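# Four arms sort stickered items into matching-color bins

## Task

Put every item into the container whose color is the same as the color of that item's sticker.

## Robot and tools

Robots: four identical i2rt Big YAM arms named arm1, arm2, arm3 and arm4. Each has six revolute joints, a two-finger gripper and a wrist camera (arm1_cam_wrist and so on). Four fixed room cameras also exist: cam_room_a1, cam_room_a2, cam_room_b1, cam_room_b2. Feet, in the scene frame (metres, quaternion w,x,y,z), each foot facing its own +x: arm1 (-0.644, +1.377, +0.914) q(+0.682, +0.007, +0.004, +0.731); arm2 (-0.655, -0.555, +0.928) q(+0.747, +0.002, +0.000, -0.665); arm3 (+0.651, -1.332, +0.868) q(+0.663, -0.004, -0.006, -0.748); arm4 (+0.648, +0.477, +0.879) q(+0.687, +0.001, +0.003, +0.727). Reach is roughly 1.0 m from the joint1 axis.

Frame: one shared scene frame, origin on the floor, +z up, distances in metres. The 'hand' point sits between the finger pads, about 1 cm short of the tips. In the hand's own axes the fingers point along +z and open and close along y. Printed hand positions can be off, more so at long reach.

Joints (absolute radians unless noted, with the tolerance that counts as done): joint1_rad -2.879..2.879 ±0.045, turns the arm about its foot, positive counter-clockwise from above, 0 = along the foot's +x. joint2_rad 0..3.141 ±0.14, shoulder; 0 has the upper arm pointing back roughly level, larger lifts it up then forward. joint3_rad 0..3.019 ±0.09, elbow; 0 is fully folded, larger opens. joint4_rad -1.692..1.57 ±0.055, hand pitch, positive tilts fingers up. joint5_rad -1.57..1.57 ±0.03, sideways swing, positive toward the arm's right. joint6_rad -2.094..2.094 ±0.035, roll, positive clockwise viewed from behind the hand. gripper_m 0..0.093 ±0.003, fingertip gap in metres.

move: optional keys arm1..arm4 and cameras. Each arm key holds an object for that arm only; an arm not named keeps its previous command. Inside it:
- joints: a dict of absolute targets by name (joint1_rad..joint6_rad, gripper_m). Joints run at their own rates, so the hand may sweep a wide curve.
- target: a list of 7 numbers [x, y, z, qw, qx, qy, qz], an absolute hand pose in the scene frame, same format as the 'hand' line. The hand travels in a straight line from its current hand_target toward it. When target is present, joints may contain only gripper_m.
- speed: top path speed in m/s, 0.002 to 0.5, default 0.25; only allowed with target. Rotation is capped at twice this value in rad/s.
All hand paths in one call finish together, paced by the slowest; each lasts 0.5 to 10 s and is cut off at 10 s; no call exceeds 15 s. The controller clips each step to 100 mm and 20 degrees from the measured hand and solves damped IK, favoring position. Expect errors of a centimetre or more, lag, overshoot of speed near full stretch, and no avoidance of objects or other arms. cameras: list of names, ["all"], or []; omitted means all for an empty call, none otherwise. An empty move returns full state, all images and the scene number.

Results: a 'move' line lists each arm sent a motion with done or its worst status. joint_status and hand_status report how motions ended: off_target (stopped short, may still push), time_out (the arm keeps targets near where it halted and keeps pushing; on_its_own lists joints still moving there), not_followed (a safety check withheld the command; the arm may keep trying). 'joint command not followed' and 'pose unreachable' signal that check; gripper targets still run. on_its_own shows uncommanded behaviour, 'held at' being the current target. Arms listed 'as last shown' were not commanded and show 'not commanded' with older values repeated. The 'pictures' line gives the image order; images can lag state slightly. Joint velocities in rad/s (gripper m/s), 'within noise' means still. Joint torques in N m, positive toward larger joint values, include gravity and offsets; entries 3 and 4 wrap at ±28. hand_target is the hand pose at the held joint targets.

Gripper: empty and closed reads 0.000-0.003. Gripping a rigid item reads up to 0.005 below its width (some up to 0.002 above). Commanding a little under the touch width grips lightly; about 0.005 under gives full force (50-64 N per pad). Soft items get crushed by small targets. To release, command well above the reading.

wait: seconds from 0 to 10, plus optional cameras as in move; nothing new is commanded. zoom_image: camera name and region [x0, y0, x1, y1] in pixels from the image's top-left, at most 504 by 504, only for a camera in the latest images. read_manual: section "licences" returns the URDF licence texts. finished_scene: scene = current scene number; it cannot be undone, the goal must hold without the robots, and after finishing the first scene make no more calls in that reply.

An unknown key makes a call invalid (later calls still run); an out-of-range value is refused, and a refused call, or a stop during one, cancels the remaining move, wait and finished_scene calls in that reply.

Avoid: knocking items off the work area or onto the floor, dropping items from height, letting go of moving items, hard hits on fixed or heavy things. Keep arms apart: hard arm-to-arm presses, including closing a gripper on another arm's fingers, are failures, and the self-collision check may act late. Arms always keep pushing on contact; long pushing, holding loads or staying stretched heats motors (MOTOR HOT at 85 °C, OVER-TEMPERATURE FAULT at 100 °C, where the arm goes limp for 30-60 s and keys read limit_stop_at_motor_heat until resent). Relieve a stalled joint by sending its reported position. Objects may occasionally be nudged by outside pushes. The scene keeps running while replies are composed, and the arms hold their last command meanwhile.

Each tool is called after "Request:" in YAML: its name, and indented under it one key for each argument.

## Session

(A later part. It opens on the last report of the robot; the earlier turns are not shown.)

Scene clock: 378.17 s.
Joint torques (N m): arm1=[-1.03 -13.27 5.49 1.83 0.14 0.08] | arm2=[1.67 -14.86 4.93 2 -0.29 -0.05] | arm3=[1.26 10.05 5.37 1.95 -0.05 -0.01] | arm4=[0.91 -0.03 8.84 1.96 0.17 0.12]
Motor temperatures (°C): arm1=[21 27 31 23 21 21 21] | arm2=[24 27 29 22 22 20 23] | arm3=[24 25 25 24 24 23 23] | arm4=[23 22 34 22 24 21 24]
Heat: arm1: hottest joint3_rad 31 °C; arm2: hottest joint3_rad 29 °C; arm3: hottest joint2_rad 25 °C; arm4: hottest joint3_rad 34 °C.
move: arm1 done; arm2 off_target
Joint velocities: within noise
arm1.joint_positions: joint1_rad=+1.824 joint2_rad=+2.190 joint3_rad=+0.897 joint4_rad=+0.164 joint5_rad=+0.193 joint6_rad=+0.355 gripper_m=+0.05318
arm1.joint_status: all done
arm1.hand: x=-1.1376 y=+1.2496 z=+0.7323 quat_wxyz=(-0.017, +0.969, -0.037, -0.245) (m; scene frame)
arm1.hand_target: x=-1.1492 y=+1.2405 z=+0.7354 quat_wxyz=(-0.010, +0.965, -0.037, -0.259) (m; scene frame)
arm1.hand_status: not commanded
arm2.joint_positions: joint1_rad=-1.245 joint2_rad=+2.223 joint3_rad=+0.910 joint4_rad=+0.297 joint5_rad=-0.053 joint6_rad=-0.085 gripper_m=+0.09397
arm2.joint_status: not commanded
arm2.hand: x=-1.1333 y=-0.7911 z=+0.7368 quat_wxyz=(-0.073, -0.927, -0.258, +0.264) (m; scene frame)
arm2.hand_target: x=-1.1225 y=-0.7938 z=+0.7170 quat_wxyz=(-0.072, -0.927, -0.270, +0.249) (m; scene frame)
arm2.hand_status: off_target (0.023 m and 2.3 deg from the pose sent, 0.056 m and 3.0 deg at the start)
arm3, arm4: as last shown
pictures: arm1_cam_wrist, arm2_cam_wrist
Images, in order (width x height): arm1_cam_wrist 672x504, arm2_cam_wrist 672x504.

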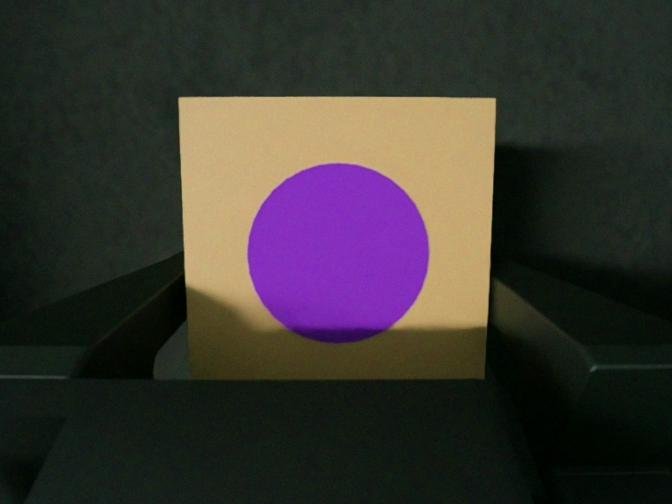

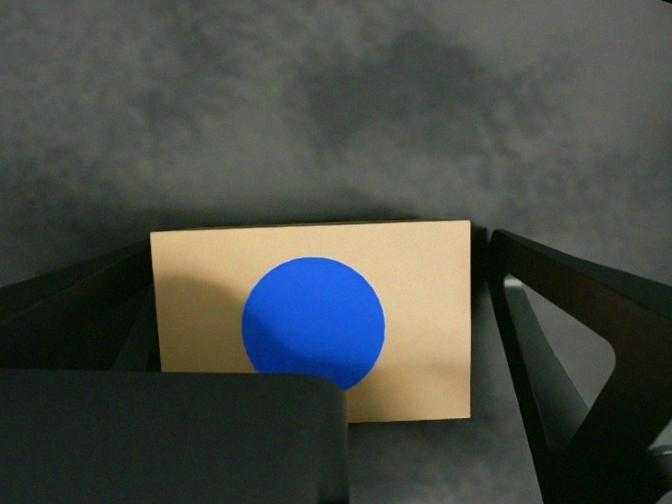

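Request:
move:
  arm1: {"joints": {"gripper_m": 0.046}}
  arm2: {"target": [-1.1083, -0.7912, 0.715, -0.0767, -0.9224, -0.2864, 0.2472], "speed": 0.1}
  cameras: ["arm2_cam_wrist"]

Scene clock: 387.43 s.
Joint torques (N m): arm1=[-0.85 -12.69 5.81 1.77 0.14 0.12] | arm2=[1.85 -15.27 2.56 2.32 -0.27 -0.14] | arm3=[1.14 10.11 5.34 1.95 -0.05 -0.01] | arm4=[0.91 -0.62 8.7 2.02 0.2 0.19]
Motor temperatures (°C): arm1=[21 27 31 23 21 21 21] | arm2=[24 27 29 22 22 20 23] | arm3=[24 25 25 24 24 23 23] | arm4=[23 22 34 22 24 21 24]
Heat: arm1: hottest joint3_rad 31 °C; arm2: hottest joint3_rad 29 °C; arm3: hottest joint2_rad 25 °C; arm4: hottest joint3_rad 34 °C.
move: arm1 off_target; arm2 off_target
Joint velocities: within noise
arm1.joint_positions: joint1_rad=+1.824 joint2_rad=+2.190 joint3_rad=+0.897 joint4_rad=+0.164 joint5_rad=+0.193 joint6_rad=+0.355 gripper_m=+0.05318
arm1.joint_status: gripper_m off_target (ended at +0.05318, target +0.04600)
arm1.hand: x=-1.1376 y=+1.2496 z=+0.7323 quat_wxyz=(-0.017, +0.969, -0.037, -0.245) (m; scene frame)
arm1.hand_target: x=-1.1492 y=+1.2405 z=+0.7354 quat_wxyz=(-0.010, +0.965, -0.037, -0.259) (m; scene frame)
arm1.hand_status: not commanded
arm2.joint_positions: joint1_rad=-1.245 joint2_rad=+2.223 joint3_rad=+0.898 joint4_rad=+0.321 joint5_rad=-0.071 joint6_rad=-0.107 gripper_m=+0.09397
arm2.joint_status: not commanded
arm2.hand: x=-1.1298 y=-0.7933 z=+0.7371 quat_wxyz=(-0.079, -0.921, -0.271, +0.268) (m; scene frame)
arm2.hand_target: x=-1.1080 y=-0.7904 z=+0.7161 quat_wxyz=(-0.077, -0.923, -0.286, +0.247) (m; scene frame)
arm2.hand_status: off_target (0.031 m and 3.0 deg from the pose sent, 0.033 m and 3.8 deg at the start)
arm3, arm4: as last shown
pictures: arm2_cam_wrist
Images, in order (width x height): arm2_cam_wrist 672x504.

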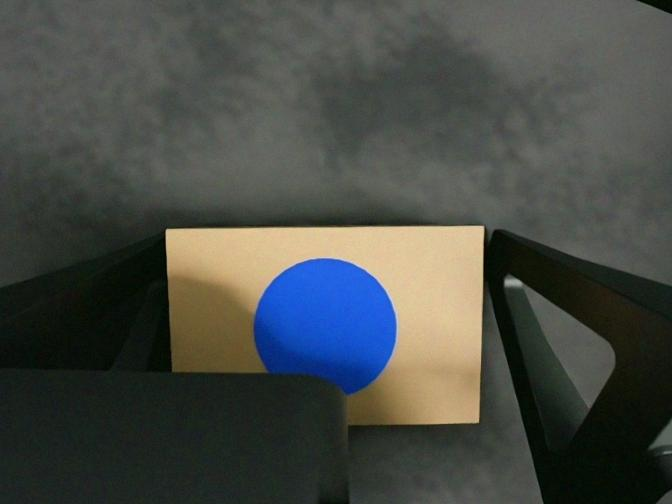

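Request:
move:
  arm2: {"target": [-1.094, -0.785, 0.712, -0.0767, -0.9224, -0.2864, 0.2472], "speed": 0.1}
  cameras: ["arm2_cam_wrist"]

Scene clock: 400.10 s.
Joint torques (N m): arm1=[-1.55 -13.04 5.7 1.81 0.22 0.12] | arm2=[1.73 -14.86 1.69 1.99 -0.22 -0.1] | arm3=[1.14 10.17 5.33 1.98 -0.05 0] | arm4=[1.08 -0.5 8.68 1.94 0.21 0.16]
Motor temperatures (°C): arm1=[21 27 31 23 21 21 22] | arm2=[24 27 28 22 22 20 23] | arm3=[24 25 25 24 24 23 23] | arm4=[23 22 34 22 24 21 24]
Heat: arm1: hottest joint3_rad 31 °C; arm2: hottest joint3_rad 28 °C; arm3: hottest joint2_rad 25 °C; arm4: hottest joint3_rad 34 °C.
move: arm2 off_target
Joint velocities: within noise
arm1, arm4: as last shown
arm2.joint_positions: joint1_rad=-1.244 joint2_rad=+2.223 joint3_rad=+0.864 joint4_rad=+0.371 joint5_rad=-0.071 joint6_rad=-0.108 gripper_m=+0.09397
arm2.joint_status: not commanded
arm2.hand: x=-1.1210 y=-0.7896 z=+0.7363 quat_wxyz=(-0.080, -0.919, -0.271, +0.276) (m; scene frame)
arm2.hand_target: x=-1.0938 y=-0.7842 z=+0.7135 quat_wxyz=(-0.077, -0.923, -0.286, +0.247) (m; scene frame)
arm2.hand_status: off_target (0.037 m and 3.8 deg from the pose sent, 0.045 m and 3.0 deg at the start)
arm3.joint_positions: joint1_rad=+0.075 joint2_rad=+0.276 joint3_rad=+1.523 joint4_rad=-1.599 joint5_rad=-0.185 joint6_rad=-0.597 gripper_m=+0.09396
arm3.joint_status: not commanded
arm3.hand: x=+0.6806 y=-1.3526 z=+1.4445 quat_wxyz=(-0.326, -0.350, -0.735, +0.481) (m; scene frame)
arm3.hand_target: x=+0.6807 y=-1.3504 z=+1.4501 quat_wxyz=(-0.328, -0.347, -0.731, +0.487) (m; scene frame)
arm3.hand_status: not commanded
pictures: arm2_cam_wrist
Images, in order (width x height): arm2_cam_wrist 672x504.

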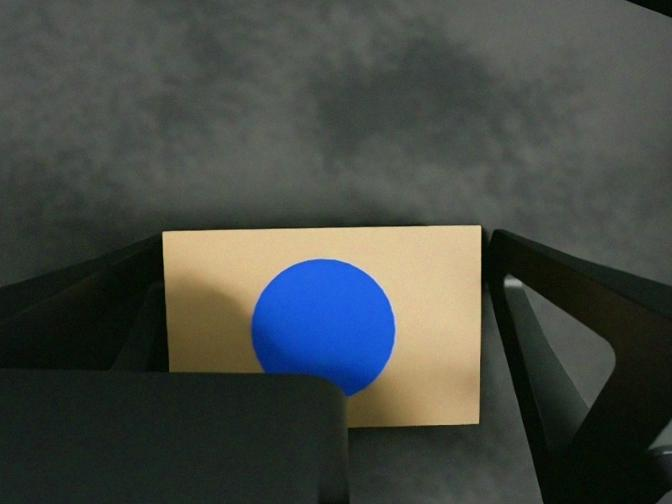

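Request:
move:
  arm2: {"target": [-1.097, -0.787, 0.728, -0.0767, -0.9224, -0.2864, 0.2472], "speed": 0.1}
  cameras: ["arm2_cam_wrist"]

Scene clock: 416.87 s.
Joint torques (N m): arm1=[-0.85 -12.51 5.57 1.77 0.14 0.11] | arm2=[1.79 -18.02 1.91 0.8 -0.18 -0.07] | arm3=[1.26 9.99 5.34 1.95 -0.06 0] | arm4=[1.08 -0.73 8.81 1.92 0.2 0.12]
Motor temperatures (°C): arm1=[21 27 31 23 21 21 22] | arm2=[24 27 28 22 22 20 23] | arm3=[24 25 25 24 24 23 23] | arm4=[23 22 34 22 24 21 24]
Heat: arm1: hottest joint3_rad 31 °C; arm2: hottest joint3_rad 28 °C; arm3: hottest joint2_rad 25 °C; arm4: hottest joint3_rad 34 °C.
move: arm2 off_target
Joint velocities: within noise
arm1, arm3, arm4: as last shown
arm2.joint_positions: joint1_rad=-1.242 joint2_rad=+2.218 joint3_rad=+0.858 joint4_rad=+0.360 joint5_rad=-0.071 joint6_rad=-0.110 gripper_m=+0.09397
arm2.joint_status: not commanded
arm2.hand: x=-1.1173 y=-0.7887 z=+0.7365 quat_wxyz=(-0.080, -0.920, -0.273, +0.271) (m; scene frame)
arm2.hand_target: x=-1.0973 y=-0.7867 z=+0.7282 quat_wxyz=(-0.077, -0.922, -0.286, +0.247) (m; scene frame)
arm2.hand_status: off_target (0.022 m and 3.1 deg from the pose sent, 0.026 m and 3.8 deg at the start)
pictures: arm2_cam_wrist
Images, in order (width x height): arm2_cam_wrist 672x504.

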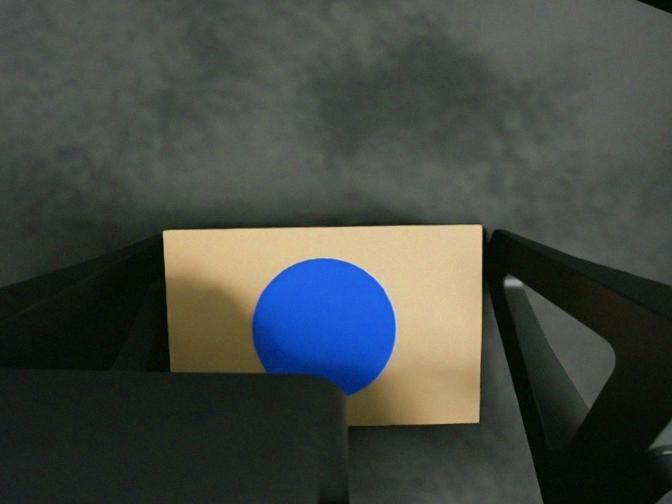

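Request:
move:
  arm2: {"target": [-1.097, -0.787, 0.745, -0.0767, -0.9224, -0.2864, 0.2472], "speed": 0.1}
  cameras: ["arm2_cam_wrist", "cam_room_b1"]

Scene clock: 420.40 s.
Joint torques (N m): arm1=[-1.03 -13.51 5.68 1.83 0.14 0.12] | arm2=[1.55 -18.61 2.89 1.18 -0.17 -0.06] | arm3=[1.14 10.11 5.34 1.95 -0.05 -0.01] | arm4=[0.85 -0.32 8.8 2.03 0.19 0.15]
Motor temperatures (°C): arm1=[21 27 30 23 21 21 22] | arm2=[24 27 28 22 22 20 23] | arm3=[24 25 25 24 24 23 23] | arm4=[23 22 35 22 24 21 24]
Heat: arm1: hottest joint3_rad 30 °C; arm2: hottest joint3_rad 28 °C; arm3: hottest joint2_rad 25 °C; arm4: hottest joint3_rad 35 °C.
move: arm2 done
Joint velocities: within noise
arm1, arm3, arm4: as last shown
arm2.joint_positions: joint1_rad=-1.239 joint2_rad=+2.178 joint3_rad=+0.833 joint4_rad=+0.313 joint5_rad=-0.071 joint6_rad=-0.110 gripper_m=+0.09397
arm2.joint_status: not commanded
arm2.hand: x=-1.1060 y=-0.7853 z=+0.7446 quat_wxyz=(-0.078, -0.924, -0.275, +0.256) (m; scene frame)
arm2.hand_target: x=-1.0971 y=-0.7869 z=+0.7449 quat_wxyz=(-0.077, -0.922, -0.286, +0.247) (m; scene frame)
arm2.hand_status: done (0.009 m and 1.6 deg from the pose sent, 0.022 m and 3.1 deg at the start)
pictures: arm2_cam_wrist, cam_room_b1
Images, in order (width x height): arm2_cam_wrist 672x504, cam_room_b1 672x504.

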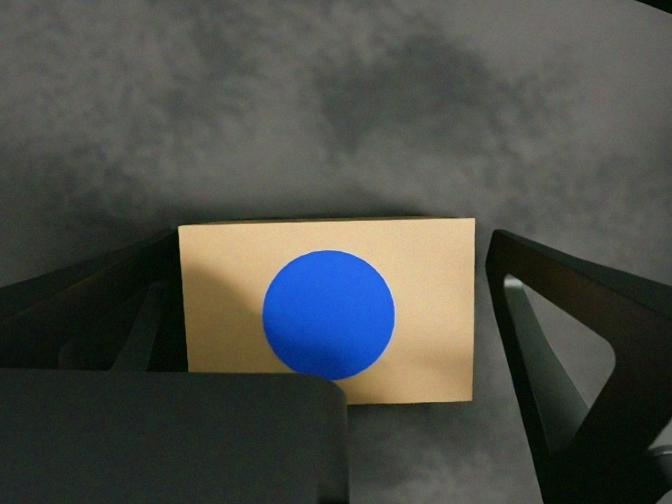

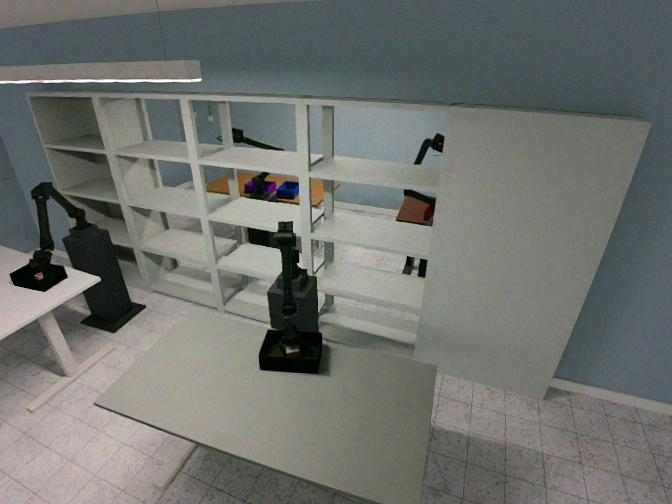

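Request:
move:
  arm2: {"target": [-1.085, -0.779, 0.746, -0.0767, -0.9224, -0.2864, 0.2472], "speed": 0.1}
  cameras: ["arm2_cam_wrist"]

Scene clock: 427.40 s.
Joint torques (N m): arm1=[-1.38 -12.86 5.56 1.7 0.19 0.08] | arm2=[1.14 -18.2 2.3 2.28 -0.26 -0.1] | arm3=[1.2 9.93 5.37 1.98 -0.05 -0.02] | arm4=[1.03 -0.15 8.84 1.98 0.2 0.16]
Motor temperatures (°C): arm1=[21 27 30 23 21 21 22] | arm2=[24 28 27 22 22 20 23] | arm3=[24 25 25 24 24 23 23] | arm4=[23 22 35 22 24 21 24]
Heat: arm1: hottest joint3_rad 30 °C; arm2: hottest joint2_rad 28 °C; arm3: hottest joint2_rad 25 °C; arm4: hottest joint3_rad 35 °C.
move: arm2 done
Joint velocities: within noise
arm1, arm3: as last shown
arm2.joint_positions: joint1_rad=-1.239 joint2_rad=+2.166 joint3_rad=+0.795 joint4_rad=+0.314 joint5_rad=-0.071 joint6_rad=-0.110 gripper_m=+0.09397
arm2.joint_status: not commanded
arm2.hand: x=-1.0889 y=-0.7770 z=+0.7423 quat_wxyz=(-0.076, -0.927, -0.276, +0.243) (m; scene frame)
arm2.hand_target: x=-1.0851 y=-0.7789 z=+0.7459 quat_wxyz=(-0.077, -0.923, -0.286, +0.247) (m; scene frame)
arm2.hand_status: done (0.006 m and 1.5 deg from the pose sent, 0.022 m and 1.6 deg at the start)
arm4.joint_positions: joint1_rad=+0.896 joint2_rad=+0.598 joint3_rad=+1.004 joint4_rad=-0.217 joint5_rad=-0.003 joint6_rad=-0.011 gripper_m=+0.09399
arm4.joint_status: not commanded
arm4.hand: x=+0.3722 y=+0.6772 z=+1.4773 quat_wxyz=(-0.236, +0.607, -0.191, -0.734) (m; scene frame)
arm4.hand_target: x=+0.3708 y=+0.6774 z=+1.4780 quat_wxyz=(-0.232, +0.602, -0.193, -0.739) (m; scene frame)
arm4.hand_status: not commanded
pictures: arm2_cam_wrist
Images, in order (width x height): arm2_cam_wrist 672x504.

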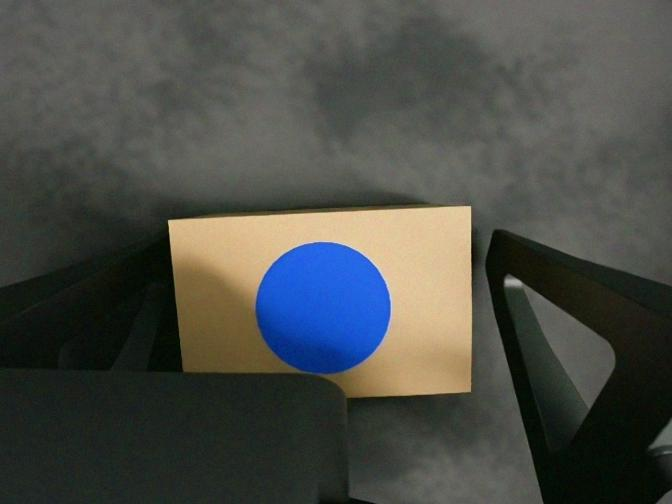

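Request:
move:
  arm2: {"target": [-1.073, -0.773, 0.86, -0.0554, -0.9334, -0.3141, 0.1645], "speed": 0.15}
  cameras: ["arm2_cam_wrist", "cam_room_b1"]

Scene clock: 453.20 s.
Joint torques (N m): arm1=[-0.73 -12.22 5.72 1.74 0.17 0.07] | arm2=[1.44 -15.38 9.52 0.84 0.06 -0.08] | arm3=[1.32 9.99 5.35 1.94 -0.05 -0.01] | arm4=[0.91 -0.32 8.87 2.03 0.21 0.14]
Motor temperatures (°C): arm1=[21 27 30 23 21 21 22] | arm2=[24 27 27 22 22 20 23] | arm3=[24 25 25 24 24 23 23] | arm4=[23 22 35 22 24 21 24]
Heat: arm1: hottest joint3_rad 30 °C; arm2: hottest joint2_rad 27 °C; arm3: hottest joint2_rad 25 °C; arm4: hottest joint3_rad 35 °C.
move: arm2 off_target
Joint velocities: within noise
arm1, arm3, arm4: as last shown
arm2.joint_positions: joint1_rad=-1.239 joint2_rad=+1.802 joint3_rad=+0.785 joint4_rad=-0.231 joint5_rad=-0.071 joint6_rad=-0.166 gripper_m=+0.09397
arm2.joint_status: not commanded
arm2.hand: x=-1.0591 y=-0.7628 z=+0.8508 quat_wxyz=(-0.056, -0.939, -0.304, +0.153) (m; scene frame)
arm2.hand_target: x=-1.0727 y=-0.7728 z=+0.8603 quat_wxyz=(-0.055, -0.933, -0.314, +0.165) (m; scene frame)
arm2.hand_status: off_target (0.020 m and 1.9 deg from the pose sent, 0.119 m and 10.3 deg at the start)
pictures: arm2_cam_wrist, cam_room_b1
Images, in order (width x height): arm2_cam_wrist 672x504, cam_room_b1 672x504.

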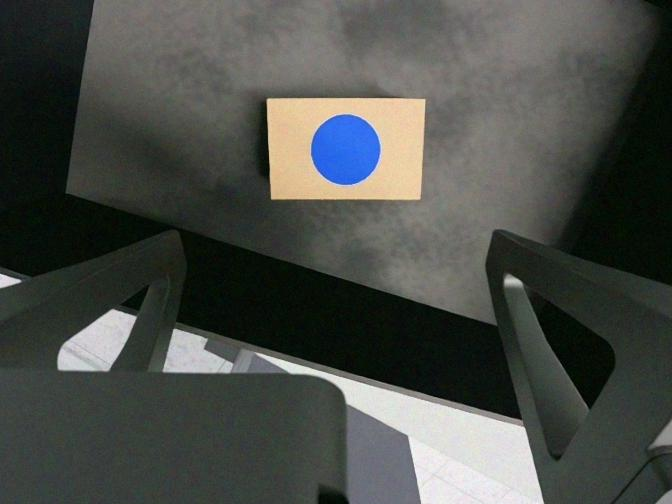

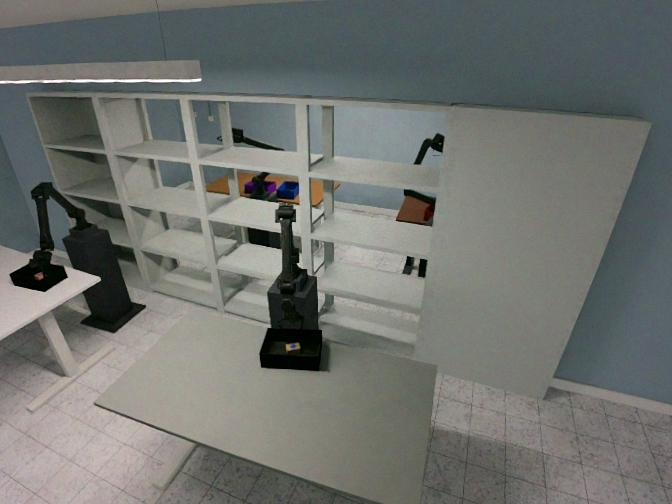

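Request:
move:
  arm2: {"target": [-1.084, -0.778, 0.748, -0.0597, -0.9248, -0.3385, 0.1630], "speed": 0.12}
  cameras: ["arm2_cam_wrist"]

Scene clock: 460.70 s.
Joint torques (N m): arm1=[-1.14 -12.51 5.6 1.76 0.18 0.13] | arm2=[0.79 -15.33 6.42 1.94 -0.27 -0.1] | arm3=[1.14 10.05 5.35 1.95 -0.06 -0.01] | arm4=[1.26 -0.15 8.73 2.07 0.19 0.16]
Motor temperatures (°C): arm1=[21 27 30 23 21 21 22] | arm2=[24 27 28 22 22 20 23] | arm3=[24 25 25 24 24 23 23] | arm4=[23 22 35 22 24 21 24]
Heat: arm1: hottest joint3_rad 30 °C; arm2: hottest joint3_rad 28 °C; arm3: hottest joint2_rad 25 °C; arm4: hottest joint3_rad 35 °C.
move: arm2 off_target
Joint velocities: within noise
arm1, arm3, arm4: as last shown
arm2.joint_positions: joint1_rad=-1.239 joint2_rad=+2.100 joint3_rad=+0.854 joint4_rad=+0.005 joint5_rad=-0.084 joint6_rad=-0.220 gripper_m=+0.09397
arm2.joint_status: not commanded
arm2.hand: x=-1.0755 y=-0.7731 z=+0.7537 quat_wxyz=(-0.059, -0.929, -0.330, +0.157) (m; scene frame)
arm2.hand_target: x=-1.0837 y=-0.7778 z=+0.7483 quat_wxyz=(-0.060, -0.925, -0.338, +0.163) (m; scene frame)
arm2.hand_status: off_target (0.011 m and 1.3 deg from the pose sent, 0.107 m and 4.4 deg at the start)
pictures: arm2_cam_wrist
Images, in order (width x height): arm2_cam_wrist 672x504.

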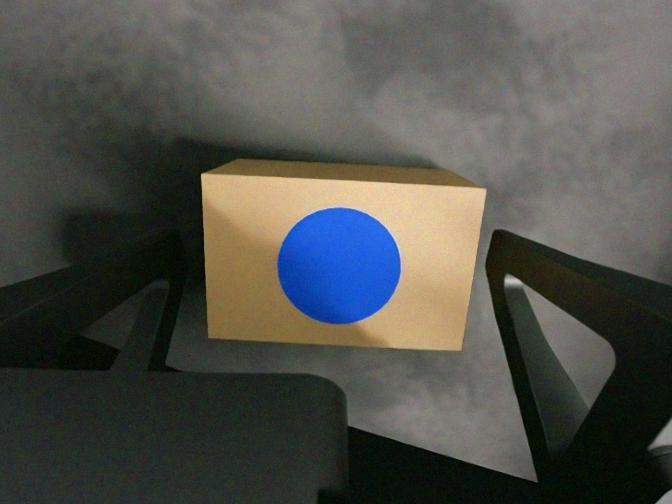

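Request:
move:
  arm2: {"target": [-1.085, -0.7785, 0.738, -0.0597, -0.9248, -0.3385, 0.1630], "speed": 0.1}
  cameras: ["arm2_cam_wrist"]

Request:
move:
  arm2: {"joints": {"gripper_m": 0.064}}
  cameras: ["arm2_cam_wrist"]

Scene clock: 468.53 s.
Joint torques (N m): arm1=[-1.44 -12.63 5.63 1.78 0.16 0.1] | arm2=[0.67 -14.97 6.54 2.06 -0.27 -0.08] | arm3=[1.2 10.17 5.37 1.95 -0.05 0] | arm4=[1.2 -0.38 8.83 2.07 0.21 0.21]
Motor temperatures (°C): arm1=[21 27 30 23 21 21 22] | arm2=[24 27 28 22 22 20 23] | arm3=[24 25 25 24 24 23 23] | arm4=[23 22 35 22 24 21 24]
Heat: arm1: hottest joint3_rad 30 °C; arm2: hottest joint3_rad 28 °C; arm3: hottest joint2_rad 25 °C; arm4: hottest joint3_rad 35 °C.
move: arm2 off_target
Joint velocities: within noise
arm1, arm3, arm4: as last shown
arm2.joint_positions: joint1_rad=-1.239 joint2_rad=+2.123 joint3_rad=+0.861 joint4_rad=+0.022 joint5_rad=-0.084 joint6_rad=-0.223 gripper_m=+0.09397
arm2.joint_status: not commanded
arm2.hand: x=-1.0760 y=-0.7733 z=+0.7458 quat_wxyz=(-0.059, -0.928, -0.331, +0.157) (m; scene frame)
arm2.hand_target: x=-1.0846 y=-0.7782 z=+0.7384 quat_wxyz=(-0.060, -0.925, -0.338, +0.163) (m; scene frame)
arm2.hand_status: off_target (0.013 m and 1.1 deg from the pose sent, 0.019 m and 1.3 deg at the start)
pictures: arm2_cam_wrist
Images, in order (width x height): arm2_cam_wrist 672x504.

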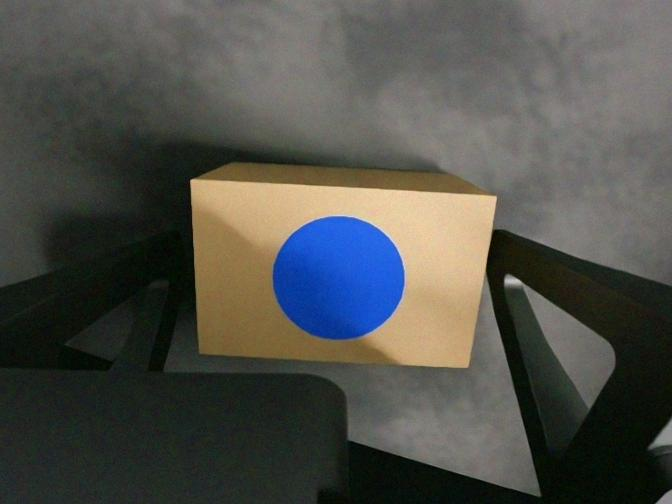

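Scene clock: 469.07 s.
Joint torques (N m): arm1=[-0.73 -12.69 5.83 1.84 0.17 0.12] | arm2=[0.79 -14.8 6.54 1.99 -0.23 -0.06] | arm3=[1.2 10.05 5.34 1.96 -0.04 -0.02] | arm4=[1.32 -0.32 8.88 2.09 0.23 0.15]
Motor temperatures (°C): arm1=[21 27 30 23 21 21 22] | arm2=[24 27 28 22 22 20 23] | arm3=[24 25 25 24 24 23 23] | arm4=[23 22 35 22 24 21 24]
Heat: arm1: hottest joint3_rad 30 °C; arm2: hottest joint3_rad 28 °C; arm3: hottest joint2_rad 25 °C; arm4: hottest joint3_rad 35 °C.
move: arm2 off_target
Joint velocities: within noise
arm1.joint_positions: joint1_rad=+1.824 joint2_rad=+2.190 joint3_rad=+0.897 joint4_rad=+0.164 joint5_rad=+0.193 joint6_rad=+0.355 gripper_m=+0.05318
arm1.joint_status: not commanded
arm1.hand: x=-1.1376 y=+1.2496 z=+0.7323 quat_wxyz=(-0.017, +0.969, -0.037, -0.245) (m; scene frame)
arm1.hand_target: x=-1.1492 y=+1.2405 z=+0.7354 quat_wxyz=(-0.010, +0.965, -0.037, -0.259) (m; scene frame)
arm1.hand_status: not commanded
arm2.joint_positions: joint1_rad=-1.239 joint2_rad=+2.123 joint3_rad=+0.861 joint4_rad=+0.022 joint5_rad=-0.085 joint6_rad=-0.224 gripper_m=+0.06933
arm2.joint_status: gripper_m off_target (ended at +0.06937, target +0.06400)
arm2.hand: x=-1.0759 y=-0.7734 z=+0.7458 quat_wxyz=(-0.059, -0.928, -0.332, +0.157) (m; scene frame)
arm2.hand_target: x=-1.0846 y=-0.7782 z=+0.7384 quat_wxyz=(-0.060, -0.925, -0.338, +0.163) (m; scene frame)
arm2.hand_status: not commanded
arm3, arm4: as last shown
pictures: arm2_cam_wrist
Images, in order (width x height): arm2_cam_wrist 672x504.

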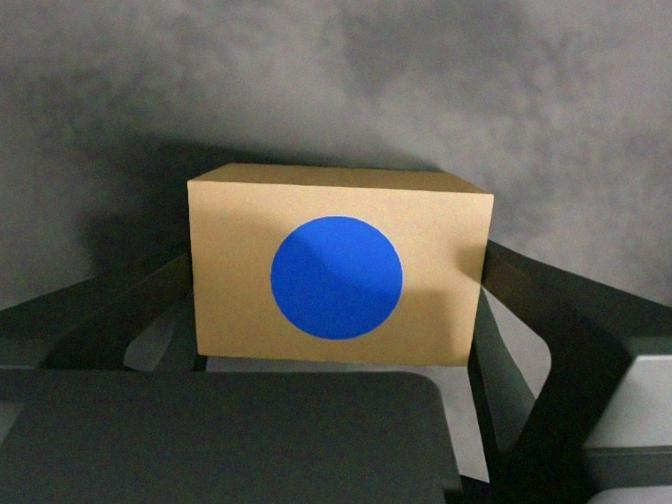

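Request:
move:
  arm1: {"target": [-1.145, 1.243, 0.95, 0.0099, -0.9652, 0.0371, 0.2586], "speed": 0.2}
  arm2: {"target": [-1.082, -0.777, 0.95, -0.0597, -0.9248, -0.3385, 0.1630], "speed": 0.2}
  cameras: ["arm1_cam_wrist", "arm2_cam_wrist", "cam_room_b1"]

Scene clock: 484.30 s.
Joint torques (N m): arm1=[-1.38 -11.75 12.37 0.92 0.12 0.03] | arm2=[0.62 -14.45 12.48 0.87 -0.24 -0.07] | arm3=[1.26 10.05 5.3 1.96 -0.05 -0.02] | arm4=[1.14 -0.09 8.81 2.1 0.2 0.16]
Motor temperatures (°C): arm1=[21 27 30 23 21 21 23] | arm2=[24 27 28 22 22 20 23] | arm3=[24 25 25 24 24 23 23] | arm4=[23 22 35 22 24 21 24]
Heat: arm1: hottest joint3_rad 30 °C; arm2: hottest joint3_rad 28 °C; arm3: hottest joint2_rad 25 °C; arm4: hottest joint3_rad 35 °C.
move: arm1 off_target; arm2 off_target
Joint velocities: within noise
arm1.joint_positions: joint1_rad=+1.824 joint2_rad=+1.665 joint3_rad=+0.878 joint4_rad=-0.355 joint5_rad=+0.192 joint6_rad=+0.355 gripper_m=+0.05318
arm1.joint_status: not commanded
arm1.hand: x=-1.1253 y=+1.2519 z=+0.9291 quat_wxyz=(-0.019, +0.970, -0.036, -0.238) (m; scene frame)
arm1.hand_target: x=-1.1440 y=+1.2433 z=+0.9504 quat_wxyz=(-0.010, +0.965, -0.037, -0.259) (m; scene frame)
arm1.hand_status: off_target (0.030 m and 2.6 deg from the pose sent, 0.218 m and 1.9 deg at the start)
arm2.joint_positions: joint1_rad=-1.239 joint2_rad=+1.617 joint3_rad=+0.862 joint4_rad=-0.507 joint5_rad=-0.085 joint6_rad=-0.224 gripper_m=+0.06933
arm2.joint_status: not commanded
arm2.hand: x=-1.0641 y=-0.7681 z=+0.9352 quat_wxyz=(-0.058, -0.930, -0.332, +0.147) (m; scene frame)
arm2.hand_target: x=-1.0814 y=-0.7766 z=+0.9504 quat_wxyz=(-0.060, -0.925, -0.338, +0.163) (m; scene frame)
arm2.hand_status: off_target (0.025 m and 2.1 deg from the pose sent, 0.204 m and 1.1 deg at the start)
arm3.joint_positions: joint1_rad=+0.075 joint2_rad=+0.276 joint3_rad=+1.523 joint4_rad=-1.599 joint5_rad=-0.185 joint6_rad=-0.597 gripper_m=+0.09396
arm3.joint_status: not commanded
arm3.hand: x=+0.6806 y=-1.3526 z=+1.4445 quat_wxyz=(-0.326, -0.350, -0.735, +0.481) (m; scene frame)
arm3.hand_target: x=+0.6807 y=-1.3504 z=+1.4501 quat_wxyz=(-0.328, -0.347, -0.731, +0.487) (m; scene frame)
arm3.hand_status: not commanded
arm4: as last shown
pictures: arm1_cam_wrist, arm2_cam_wrist, cam_room_b1
Images, in order (width x height): arm1_cam_wrist 672x504, arm2_cam_wrist 672x504, cam_room_b1 672x504.

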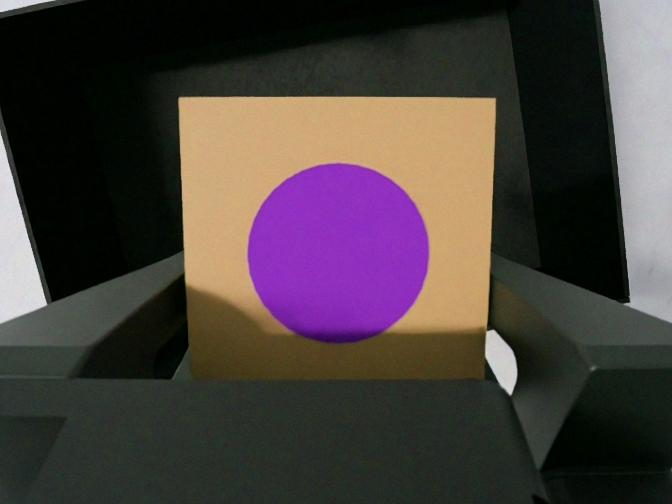

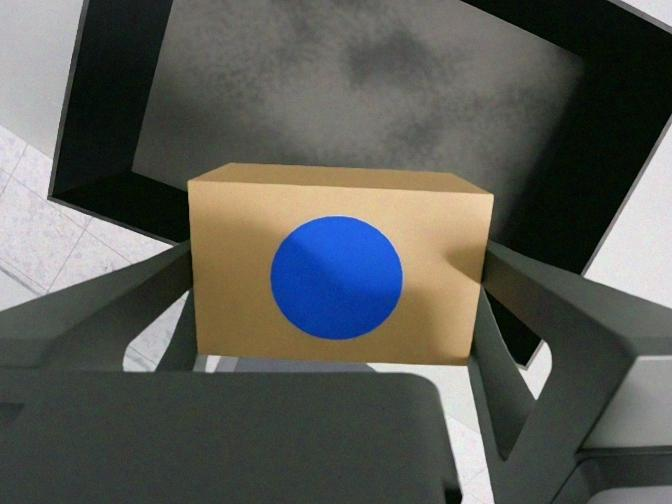

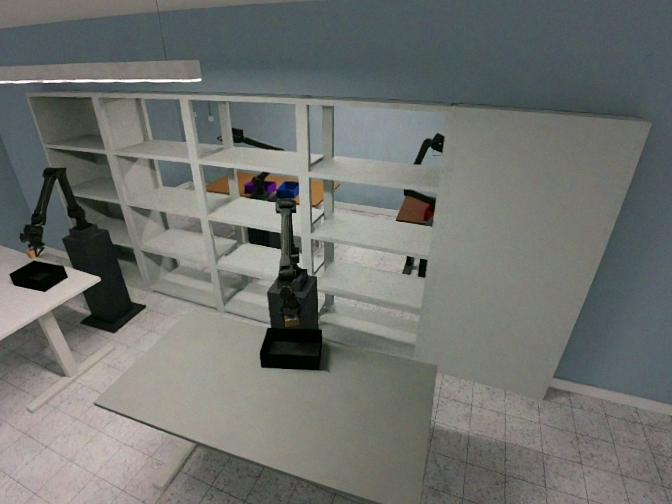

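Request:
move:
  arm1: {"joints": {"joint1_rad": -0.3, "joint2_rad": 0.792, "joint3_rad": 0.94, "joint4_rad": -1.223}}
  arm2: {"joints": {"joint1_rad": 0.3, "joint2_rad": 0.902, "joint3_rad": 1.049, "joint4_rad": -1.381}}
  cameras: ["cam_room_b1", "cam_room_b2"]

Scene clock: 498.17 s.
Joint torques (N m): arm1=[-2.67 -1.44 14.87 0.88 0.18 0.05] | arm2=[0.97 -5.66 13.76 0.92 -0.04 -0.05] | arm3=[1.32 9.93 5.35 1.98 -0.05 -0.01] | arm4=[1.26 -0.79 8.7 1.99 0.21 0.14]
Motor temperatures (°C): arm1=[21 27 32 23 21 21 23] | arm2=[24 27 30 22 22 20 24] | arm3=[24 25 25 24 24 23 23] | arm4=[23 22 35 22 24 21 24]
Heat: arm1: hottest joint3_rad 32 °C; arm2: hottest joint3_rad 30 °C; arm3: hottest joint2_rad 25 °C; arm4: hottest joint3_rad 35 °C.
move: arm1 done; arm2 done
Joint velocities: within noise
arm1.joint_positions: joint1_rad=-0.295 joint2_rad=+0.798 joint3_rad=+0.899 joint4_rad=-1.214 joint5_rad=+0.191 joint6_rad=+0.355 gripper_m=+0.05317
arm1.joint_status: all done
arm1.hand: x=-0.5409 y=+1.6560 z=+1.1813 quat_wxyz=(-0.213, +0.440, -0.865, -0.113) (m; scene frame)
arm1.hand_target: x=-0.5383 y=+1.6593 z=+1.2019 quat_wxyz=(-0.225, +0.434, -0.863, -0.127) (m; scene frame)
arm1.hand_status: not commanded
arm2.joint_positions: joint1_rad=+0.298 joint2_rad=+0.903 joint3_rad=+1.023 joint4_rad=-1.369 joint5_rad=-0.090 joint6_rad=-0.227 gripper_m=+0.06944
arm2.joint_status: all done
arm2.hand: x=-0.5217 y=-0.8229 z=+1.2086 quat_wxyz=(-0.152, -0.436, -0.885, +0.066) (m; scene frame)
arm2.hand_target: x=-0.5206 y=-0.8243 z=+1.2198 quat_wxyz=(-0.156, -0.429, -0.887, +0.072) (m; scene frame)
arm2.hand_status: not commanded
arm3, arm4: as last shown
pictures: cam_room_b1, cam_room_b2
Images, in order (width x height): cam_room_b1 672x504, cam_room_b2 672x504.

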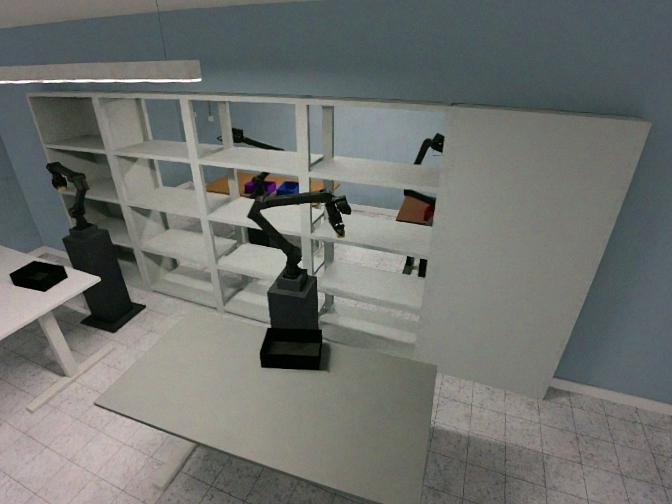

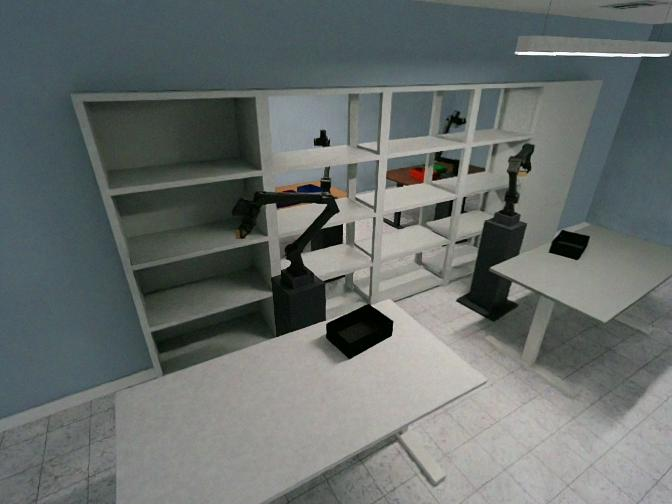

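Request:
move:
  arm1: {"joints": {"joint1_rad": -2.248, "joint2_rad": 0.781, "joint3_rad": 0.764, "joint4_rad": -1.018, "joint5_rad": 0, "joint6_rad": 0}}
  arm2: {"joints": {"joint1_rad": 2.126, "joint2_rad": 0.900, "joint3_rad": 0.784, "joint4_rad": -1.093, "joint5_rad": 0, "joint6_rad": 0}}
  cameras: ["arm1_cam_wrist", "arm2_cam_wrist", "cam_room_b1", "cam_room_b2"]

Scene clock: 522.10 s.
Joint torques (N m): arm1=[-2.32 -1.26 12.77 1.89 -0.05 -0.07] | arm2=[0.91 -5.48 11.3 1.87 0.06 0.21] | arm3=[1.14 10.17 5.35 1.96 -0.05 -0.01] | arm4=[1.38 -0.62 8.75 1.84 0.21 0.14]
Motor temperatures (°C): arm1=[21 26 33 23 21 21 23] | arm2=[24 26 34 22 22 20 24] | arm3=[24 25 25 24 24 23 23] | arm4=[23 22 35 22 24 21 24]
Heat: arm1: hottest joint3_rad 33 °C; arm2: hottest joint3_rad 34 °C; arm3: hottest joint2_rad 25 °C; arm4: hottest joint3_rad 35 °C.
move: arm1 done; arm2 done
Joint velocities: within noise
arm1.joint_positions: joint1_rad=-2.242 joint2_rad=+0.787 joint3_rad=+0.747 joint4_rad=-1.033 joint5_rad=+0.002 joint6_rad=+0.008 gripper_m=+0.05317
arm1.joint_status: all done
arm1.hand: x=-0.3915 y=+1.2045 z=+1.1231 quat_wxyz=(-0.228, -0.291, -0.926, +0.074) (m; scene frame)
arm1.hand_target: x=-0.3867 y=+1.1996 z=+1.1353 quat_wxyz=(-0.245, -0.289, -0.922, +0.080) (m; scene frame)
arm1.hand_status: not commanded
arm2.joint_positions: joint1_rad=+2.124 joint2_rad=+0.901 joint3_rad=+0.788 joint4_rad=-1.103 joint5_rad=-0.001 joint6_rad=-0.015 gripper_m=+0.06954
arm2.joint_status: all done
arm2.hand: x=-0.4158 y=-0.3662 z=+1.1230 quat_wxyz=(-0.168, +0.330, -0.927, -0.059) (m; scene frame)
arm2.hand_target: x=-0.4151 y=-0.3653 z=+1.1224 quat_wxyz=(-0.171, +0.324, -0.928, -0.060) (m; scene frame)
arm2.hand_status: not commanded
arm3, arm4: as last shown
pictures: arm1_cam_wrist, arm2_cam_wrist, cam_room_b1, cam_room_b2
Images, in order (width x height): arm1_cam_wrist 672x504, arm2_cam_wrist 672x504, cam_room_b1 672x504, cam_room_b2 672x504.

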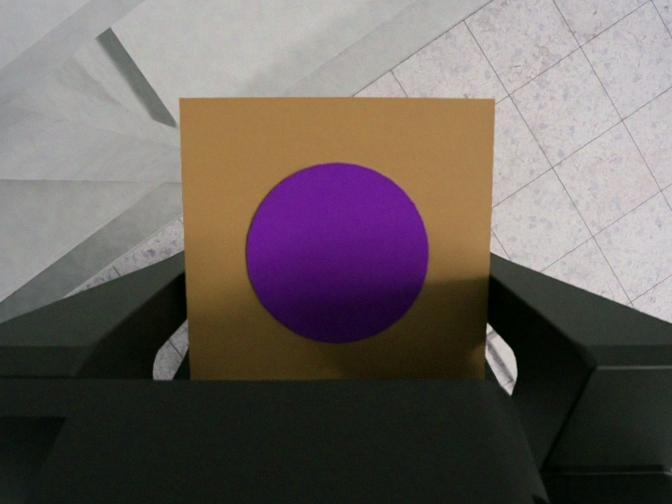

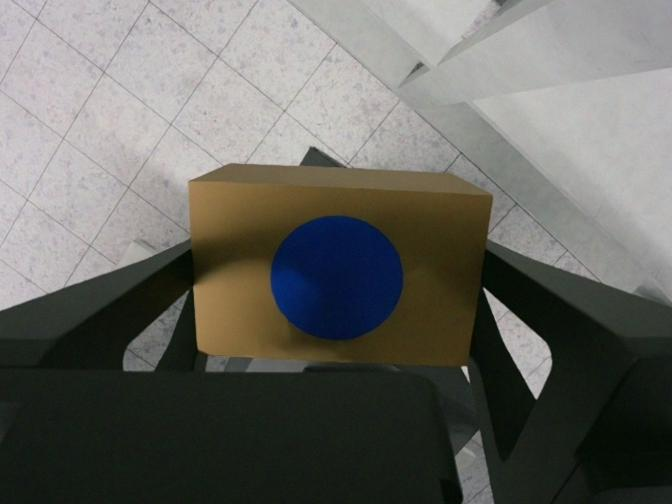

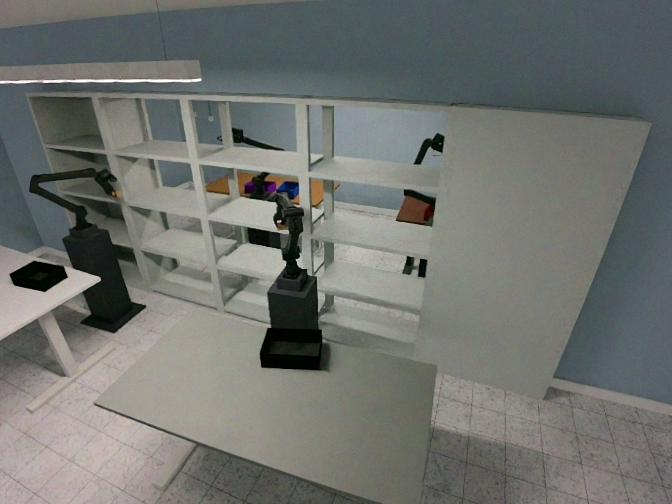

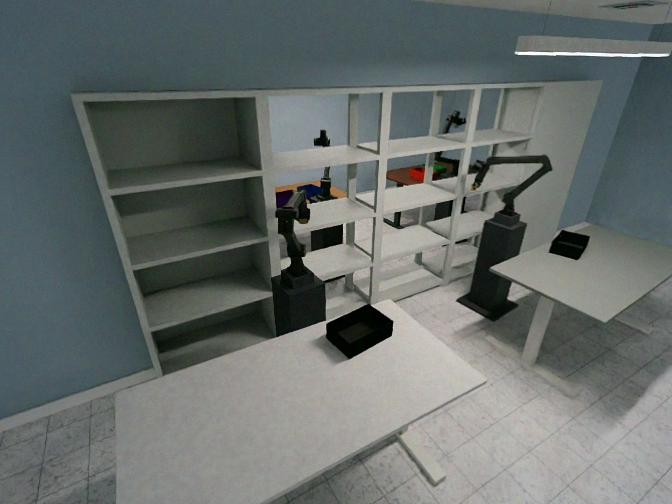

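Request:
move:
  arm1: {"target": [0.0, 0.93, 1.12, 0.2341, 0.2899, 0.9250, -0.0733], "speed": 0.2}
  arm2: {"target": [-0.028, -0.058, 1.105, 0.1583, -0.3243, 0.9311, 0.0551], "speed": 0.2}
  cameras: ["arm1_cam_wrist", "arm2_cam_wrist", "arm4_cam_wrist", "cam_room_b1", "cam_room_a2"]

Scene clock: 550.20 s.
Joint torques (N m): arm1=[-2.61 -20.19 17.68 0.68 0.02 -0.01] | arm2=[0.73 -24.47 16.91 0.91 0.12 0.21] | arm3=[1.32 10.05 5.34 1.96 -0.06 0] | arm4=[1.55 -0.21 8.72 1.92 0.2 0.14]
Motor temperatures (°C): arm1=[21 26 35 23 21 21 23] | arm2=[23 26 34 22 22 20 24] | arm3=[24 25 25 24 24 23 23] | arm4=[23 22 35 22 24 21 24]
Heat: arm1: hottest joint3_rad 35 °C; arm2: hottest joint3_rad 34 °C; arm3: hottest joint2_rad 25 °C; arm4: hottest joint3_rad 35 °C.
move: arm1 off_target; arm2 off_target
Joint velocities: within noise
arm1.joint_positions: joint1_rad=-2.242 joint2_rad=+2.111 joint3_rad=+2.079 joint4_rad=-1.086 joint5_rad=-0.005 joint6_rad=+0.007 gripper_m=+0.05317
arm1.joint_status: not commanded
arm1.hand: x=-0.0104 y=+0.9434 z=+1.0883 quat_wxyz=(-0.208, -0.292, -0.931, +0.065) (m; scene frame)
arm1.hand_target: x=-0.0018 y=+0.9313 z=+1.1201 quat_wxyz=(-0.235, -0.290, -0.925, +0.074) (m; scene frame)
arm1.hand_status: off_target (0.036 m and 3.2 deg from the pose sent, 0.478 m and 0.8 deg at the start)
arm2.joint_positions: joint1_rad=+2.124 joint2_rad=+2.336 joint3_rad=+2.477 joint4_rad=-1.389 joint5_rad=-0.001 joint6_rad=-0.014 gripper_m=+0.06954
arm2.joint_status: not commanded
arm2.hand: x=-0.0362 y=-0.0653 z=+1.1061 quat_wxyz=(-0.153, +0.331, -0.930, -0.054) (m; scene frame)
arm2.hand_target: x=-0.0286 y=-0.0586 z=+1.1048 quat_wxyz=(-0.160, +0.324, -0.931, -0.056) (m; scene frame)
arm2.hand_status: off_target (0.011 m and 1.0 deg from the pose sent, 0.496 m and 1.5 deg at the start)
arm3: as last shown
arm4.joint_positions: joint1_rad=+0.896 joint2_rad=+0.598 joint3_rad=+1.004 joint4_rad=-0.217 joint5_rad=-0.003 joint6_rad=-0.011 gripper_m=+0.09399
arm4.joint_status: not commanded
arm4.hand: x=+0.3722 y=+0.6772 z=+1.4773 quat_wxyz=(-0.236, +0.607, -0.191, -0.734) (m; scene frame)
arm4.hand_target: x=+0.3708 y=+0.6774 z=+1.4780 quat_wxyz=(-0.232, +0.602, -0.193, -0.739) (m; scene frame)
arm4.hand_status: not commanded
pictures: arm1_cam_wrist, arm2_cam_wrist, arm4_cam_wrist, cam_room_a2, cam_room_b1
Images, in order (width x height): arm1_cam_wrist 672x504, arm2_cam_wrist 672x504, arm4_cam_wrist 672x504, cam_room_a2 672x504, cam_room_b1 672x504.

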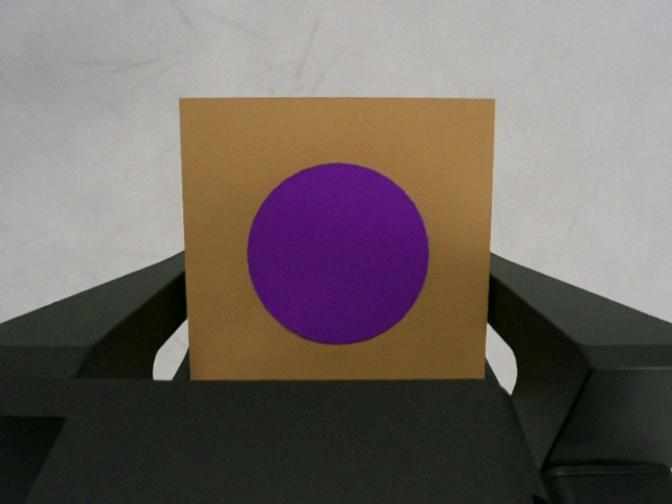

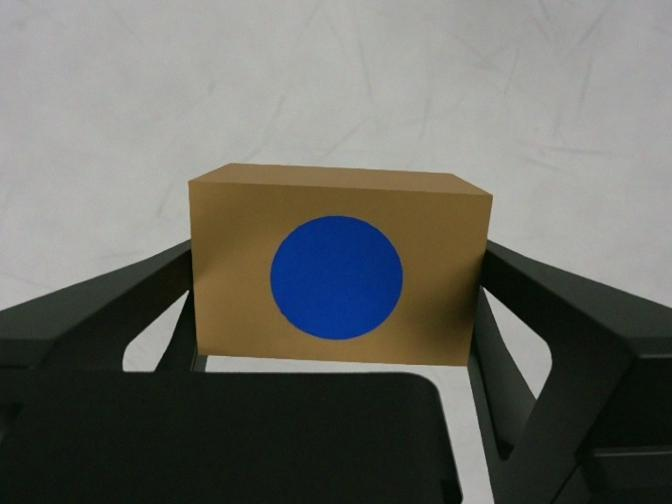

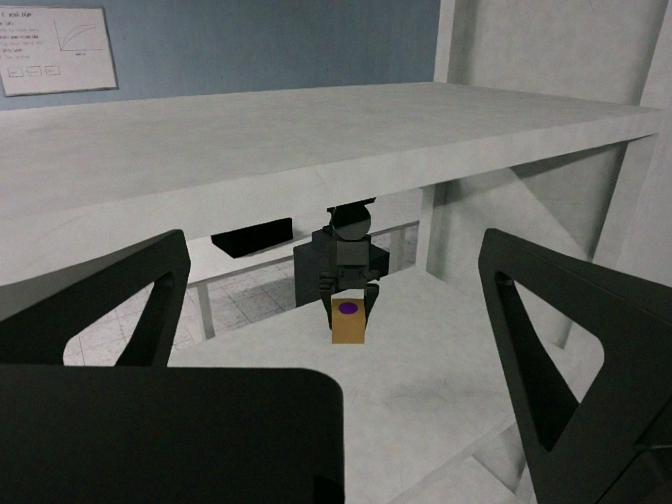

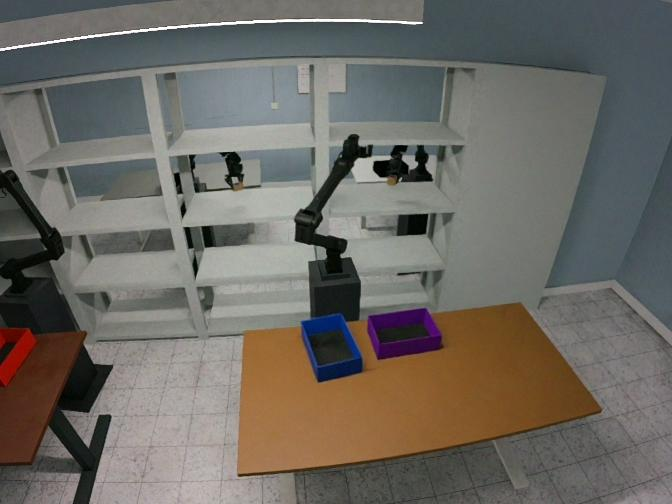

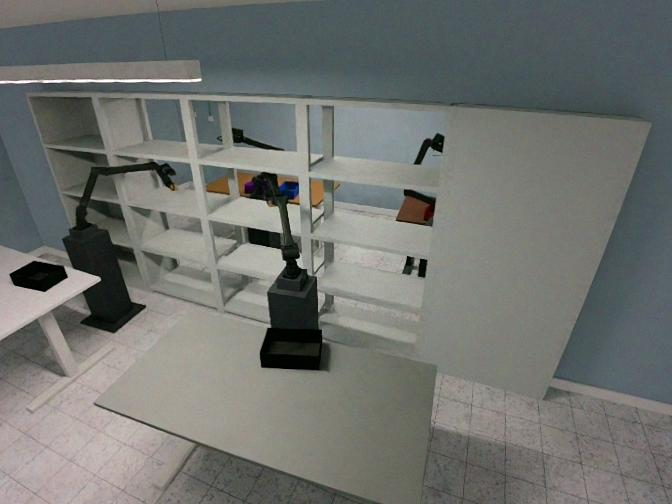

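Request:
zoom_image:
  camera: "arm4_cam_wrist"
  region: [280, 190, 440, 370]

Request:
zoom_image:
  camera: "cam_room_a2"
  region: [170, 110, 470, 270]

Scaled by 2.800.

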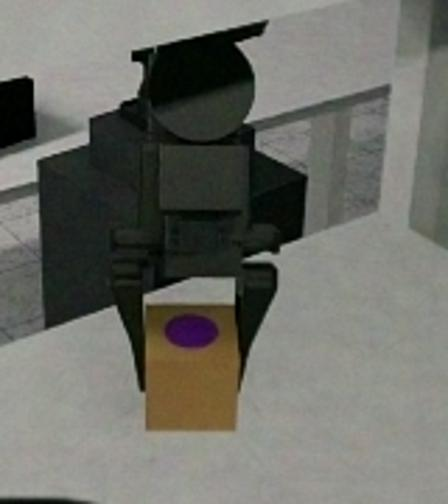

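Scaled by 1.680.

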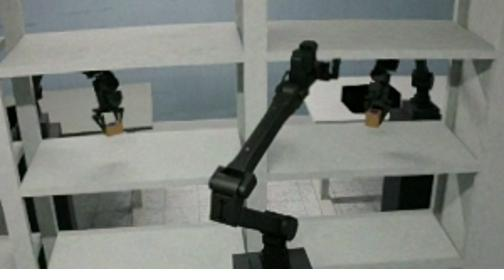

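Request:
zoom_image:
  camera: "cam_room_a2"
  region: [320, 130, 470, 230]

Request:
zoom_image:
  camera: "cam_room_a2"
  region: [170, 130, 320, 230]

Scaled by 3.360.

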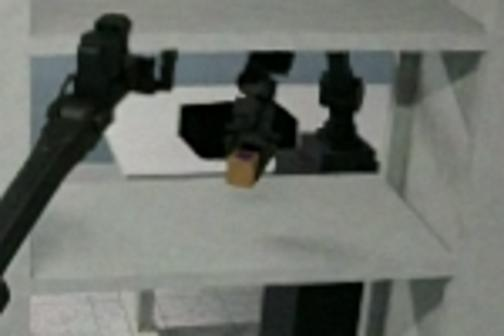

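Scaled by 3.360.

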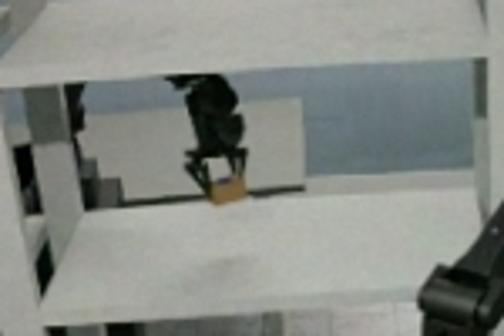

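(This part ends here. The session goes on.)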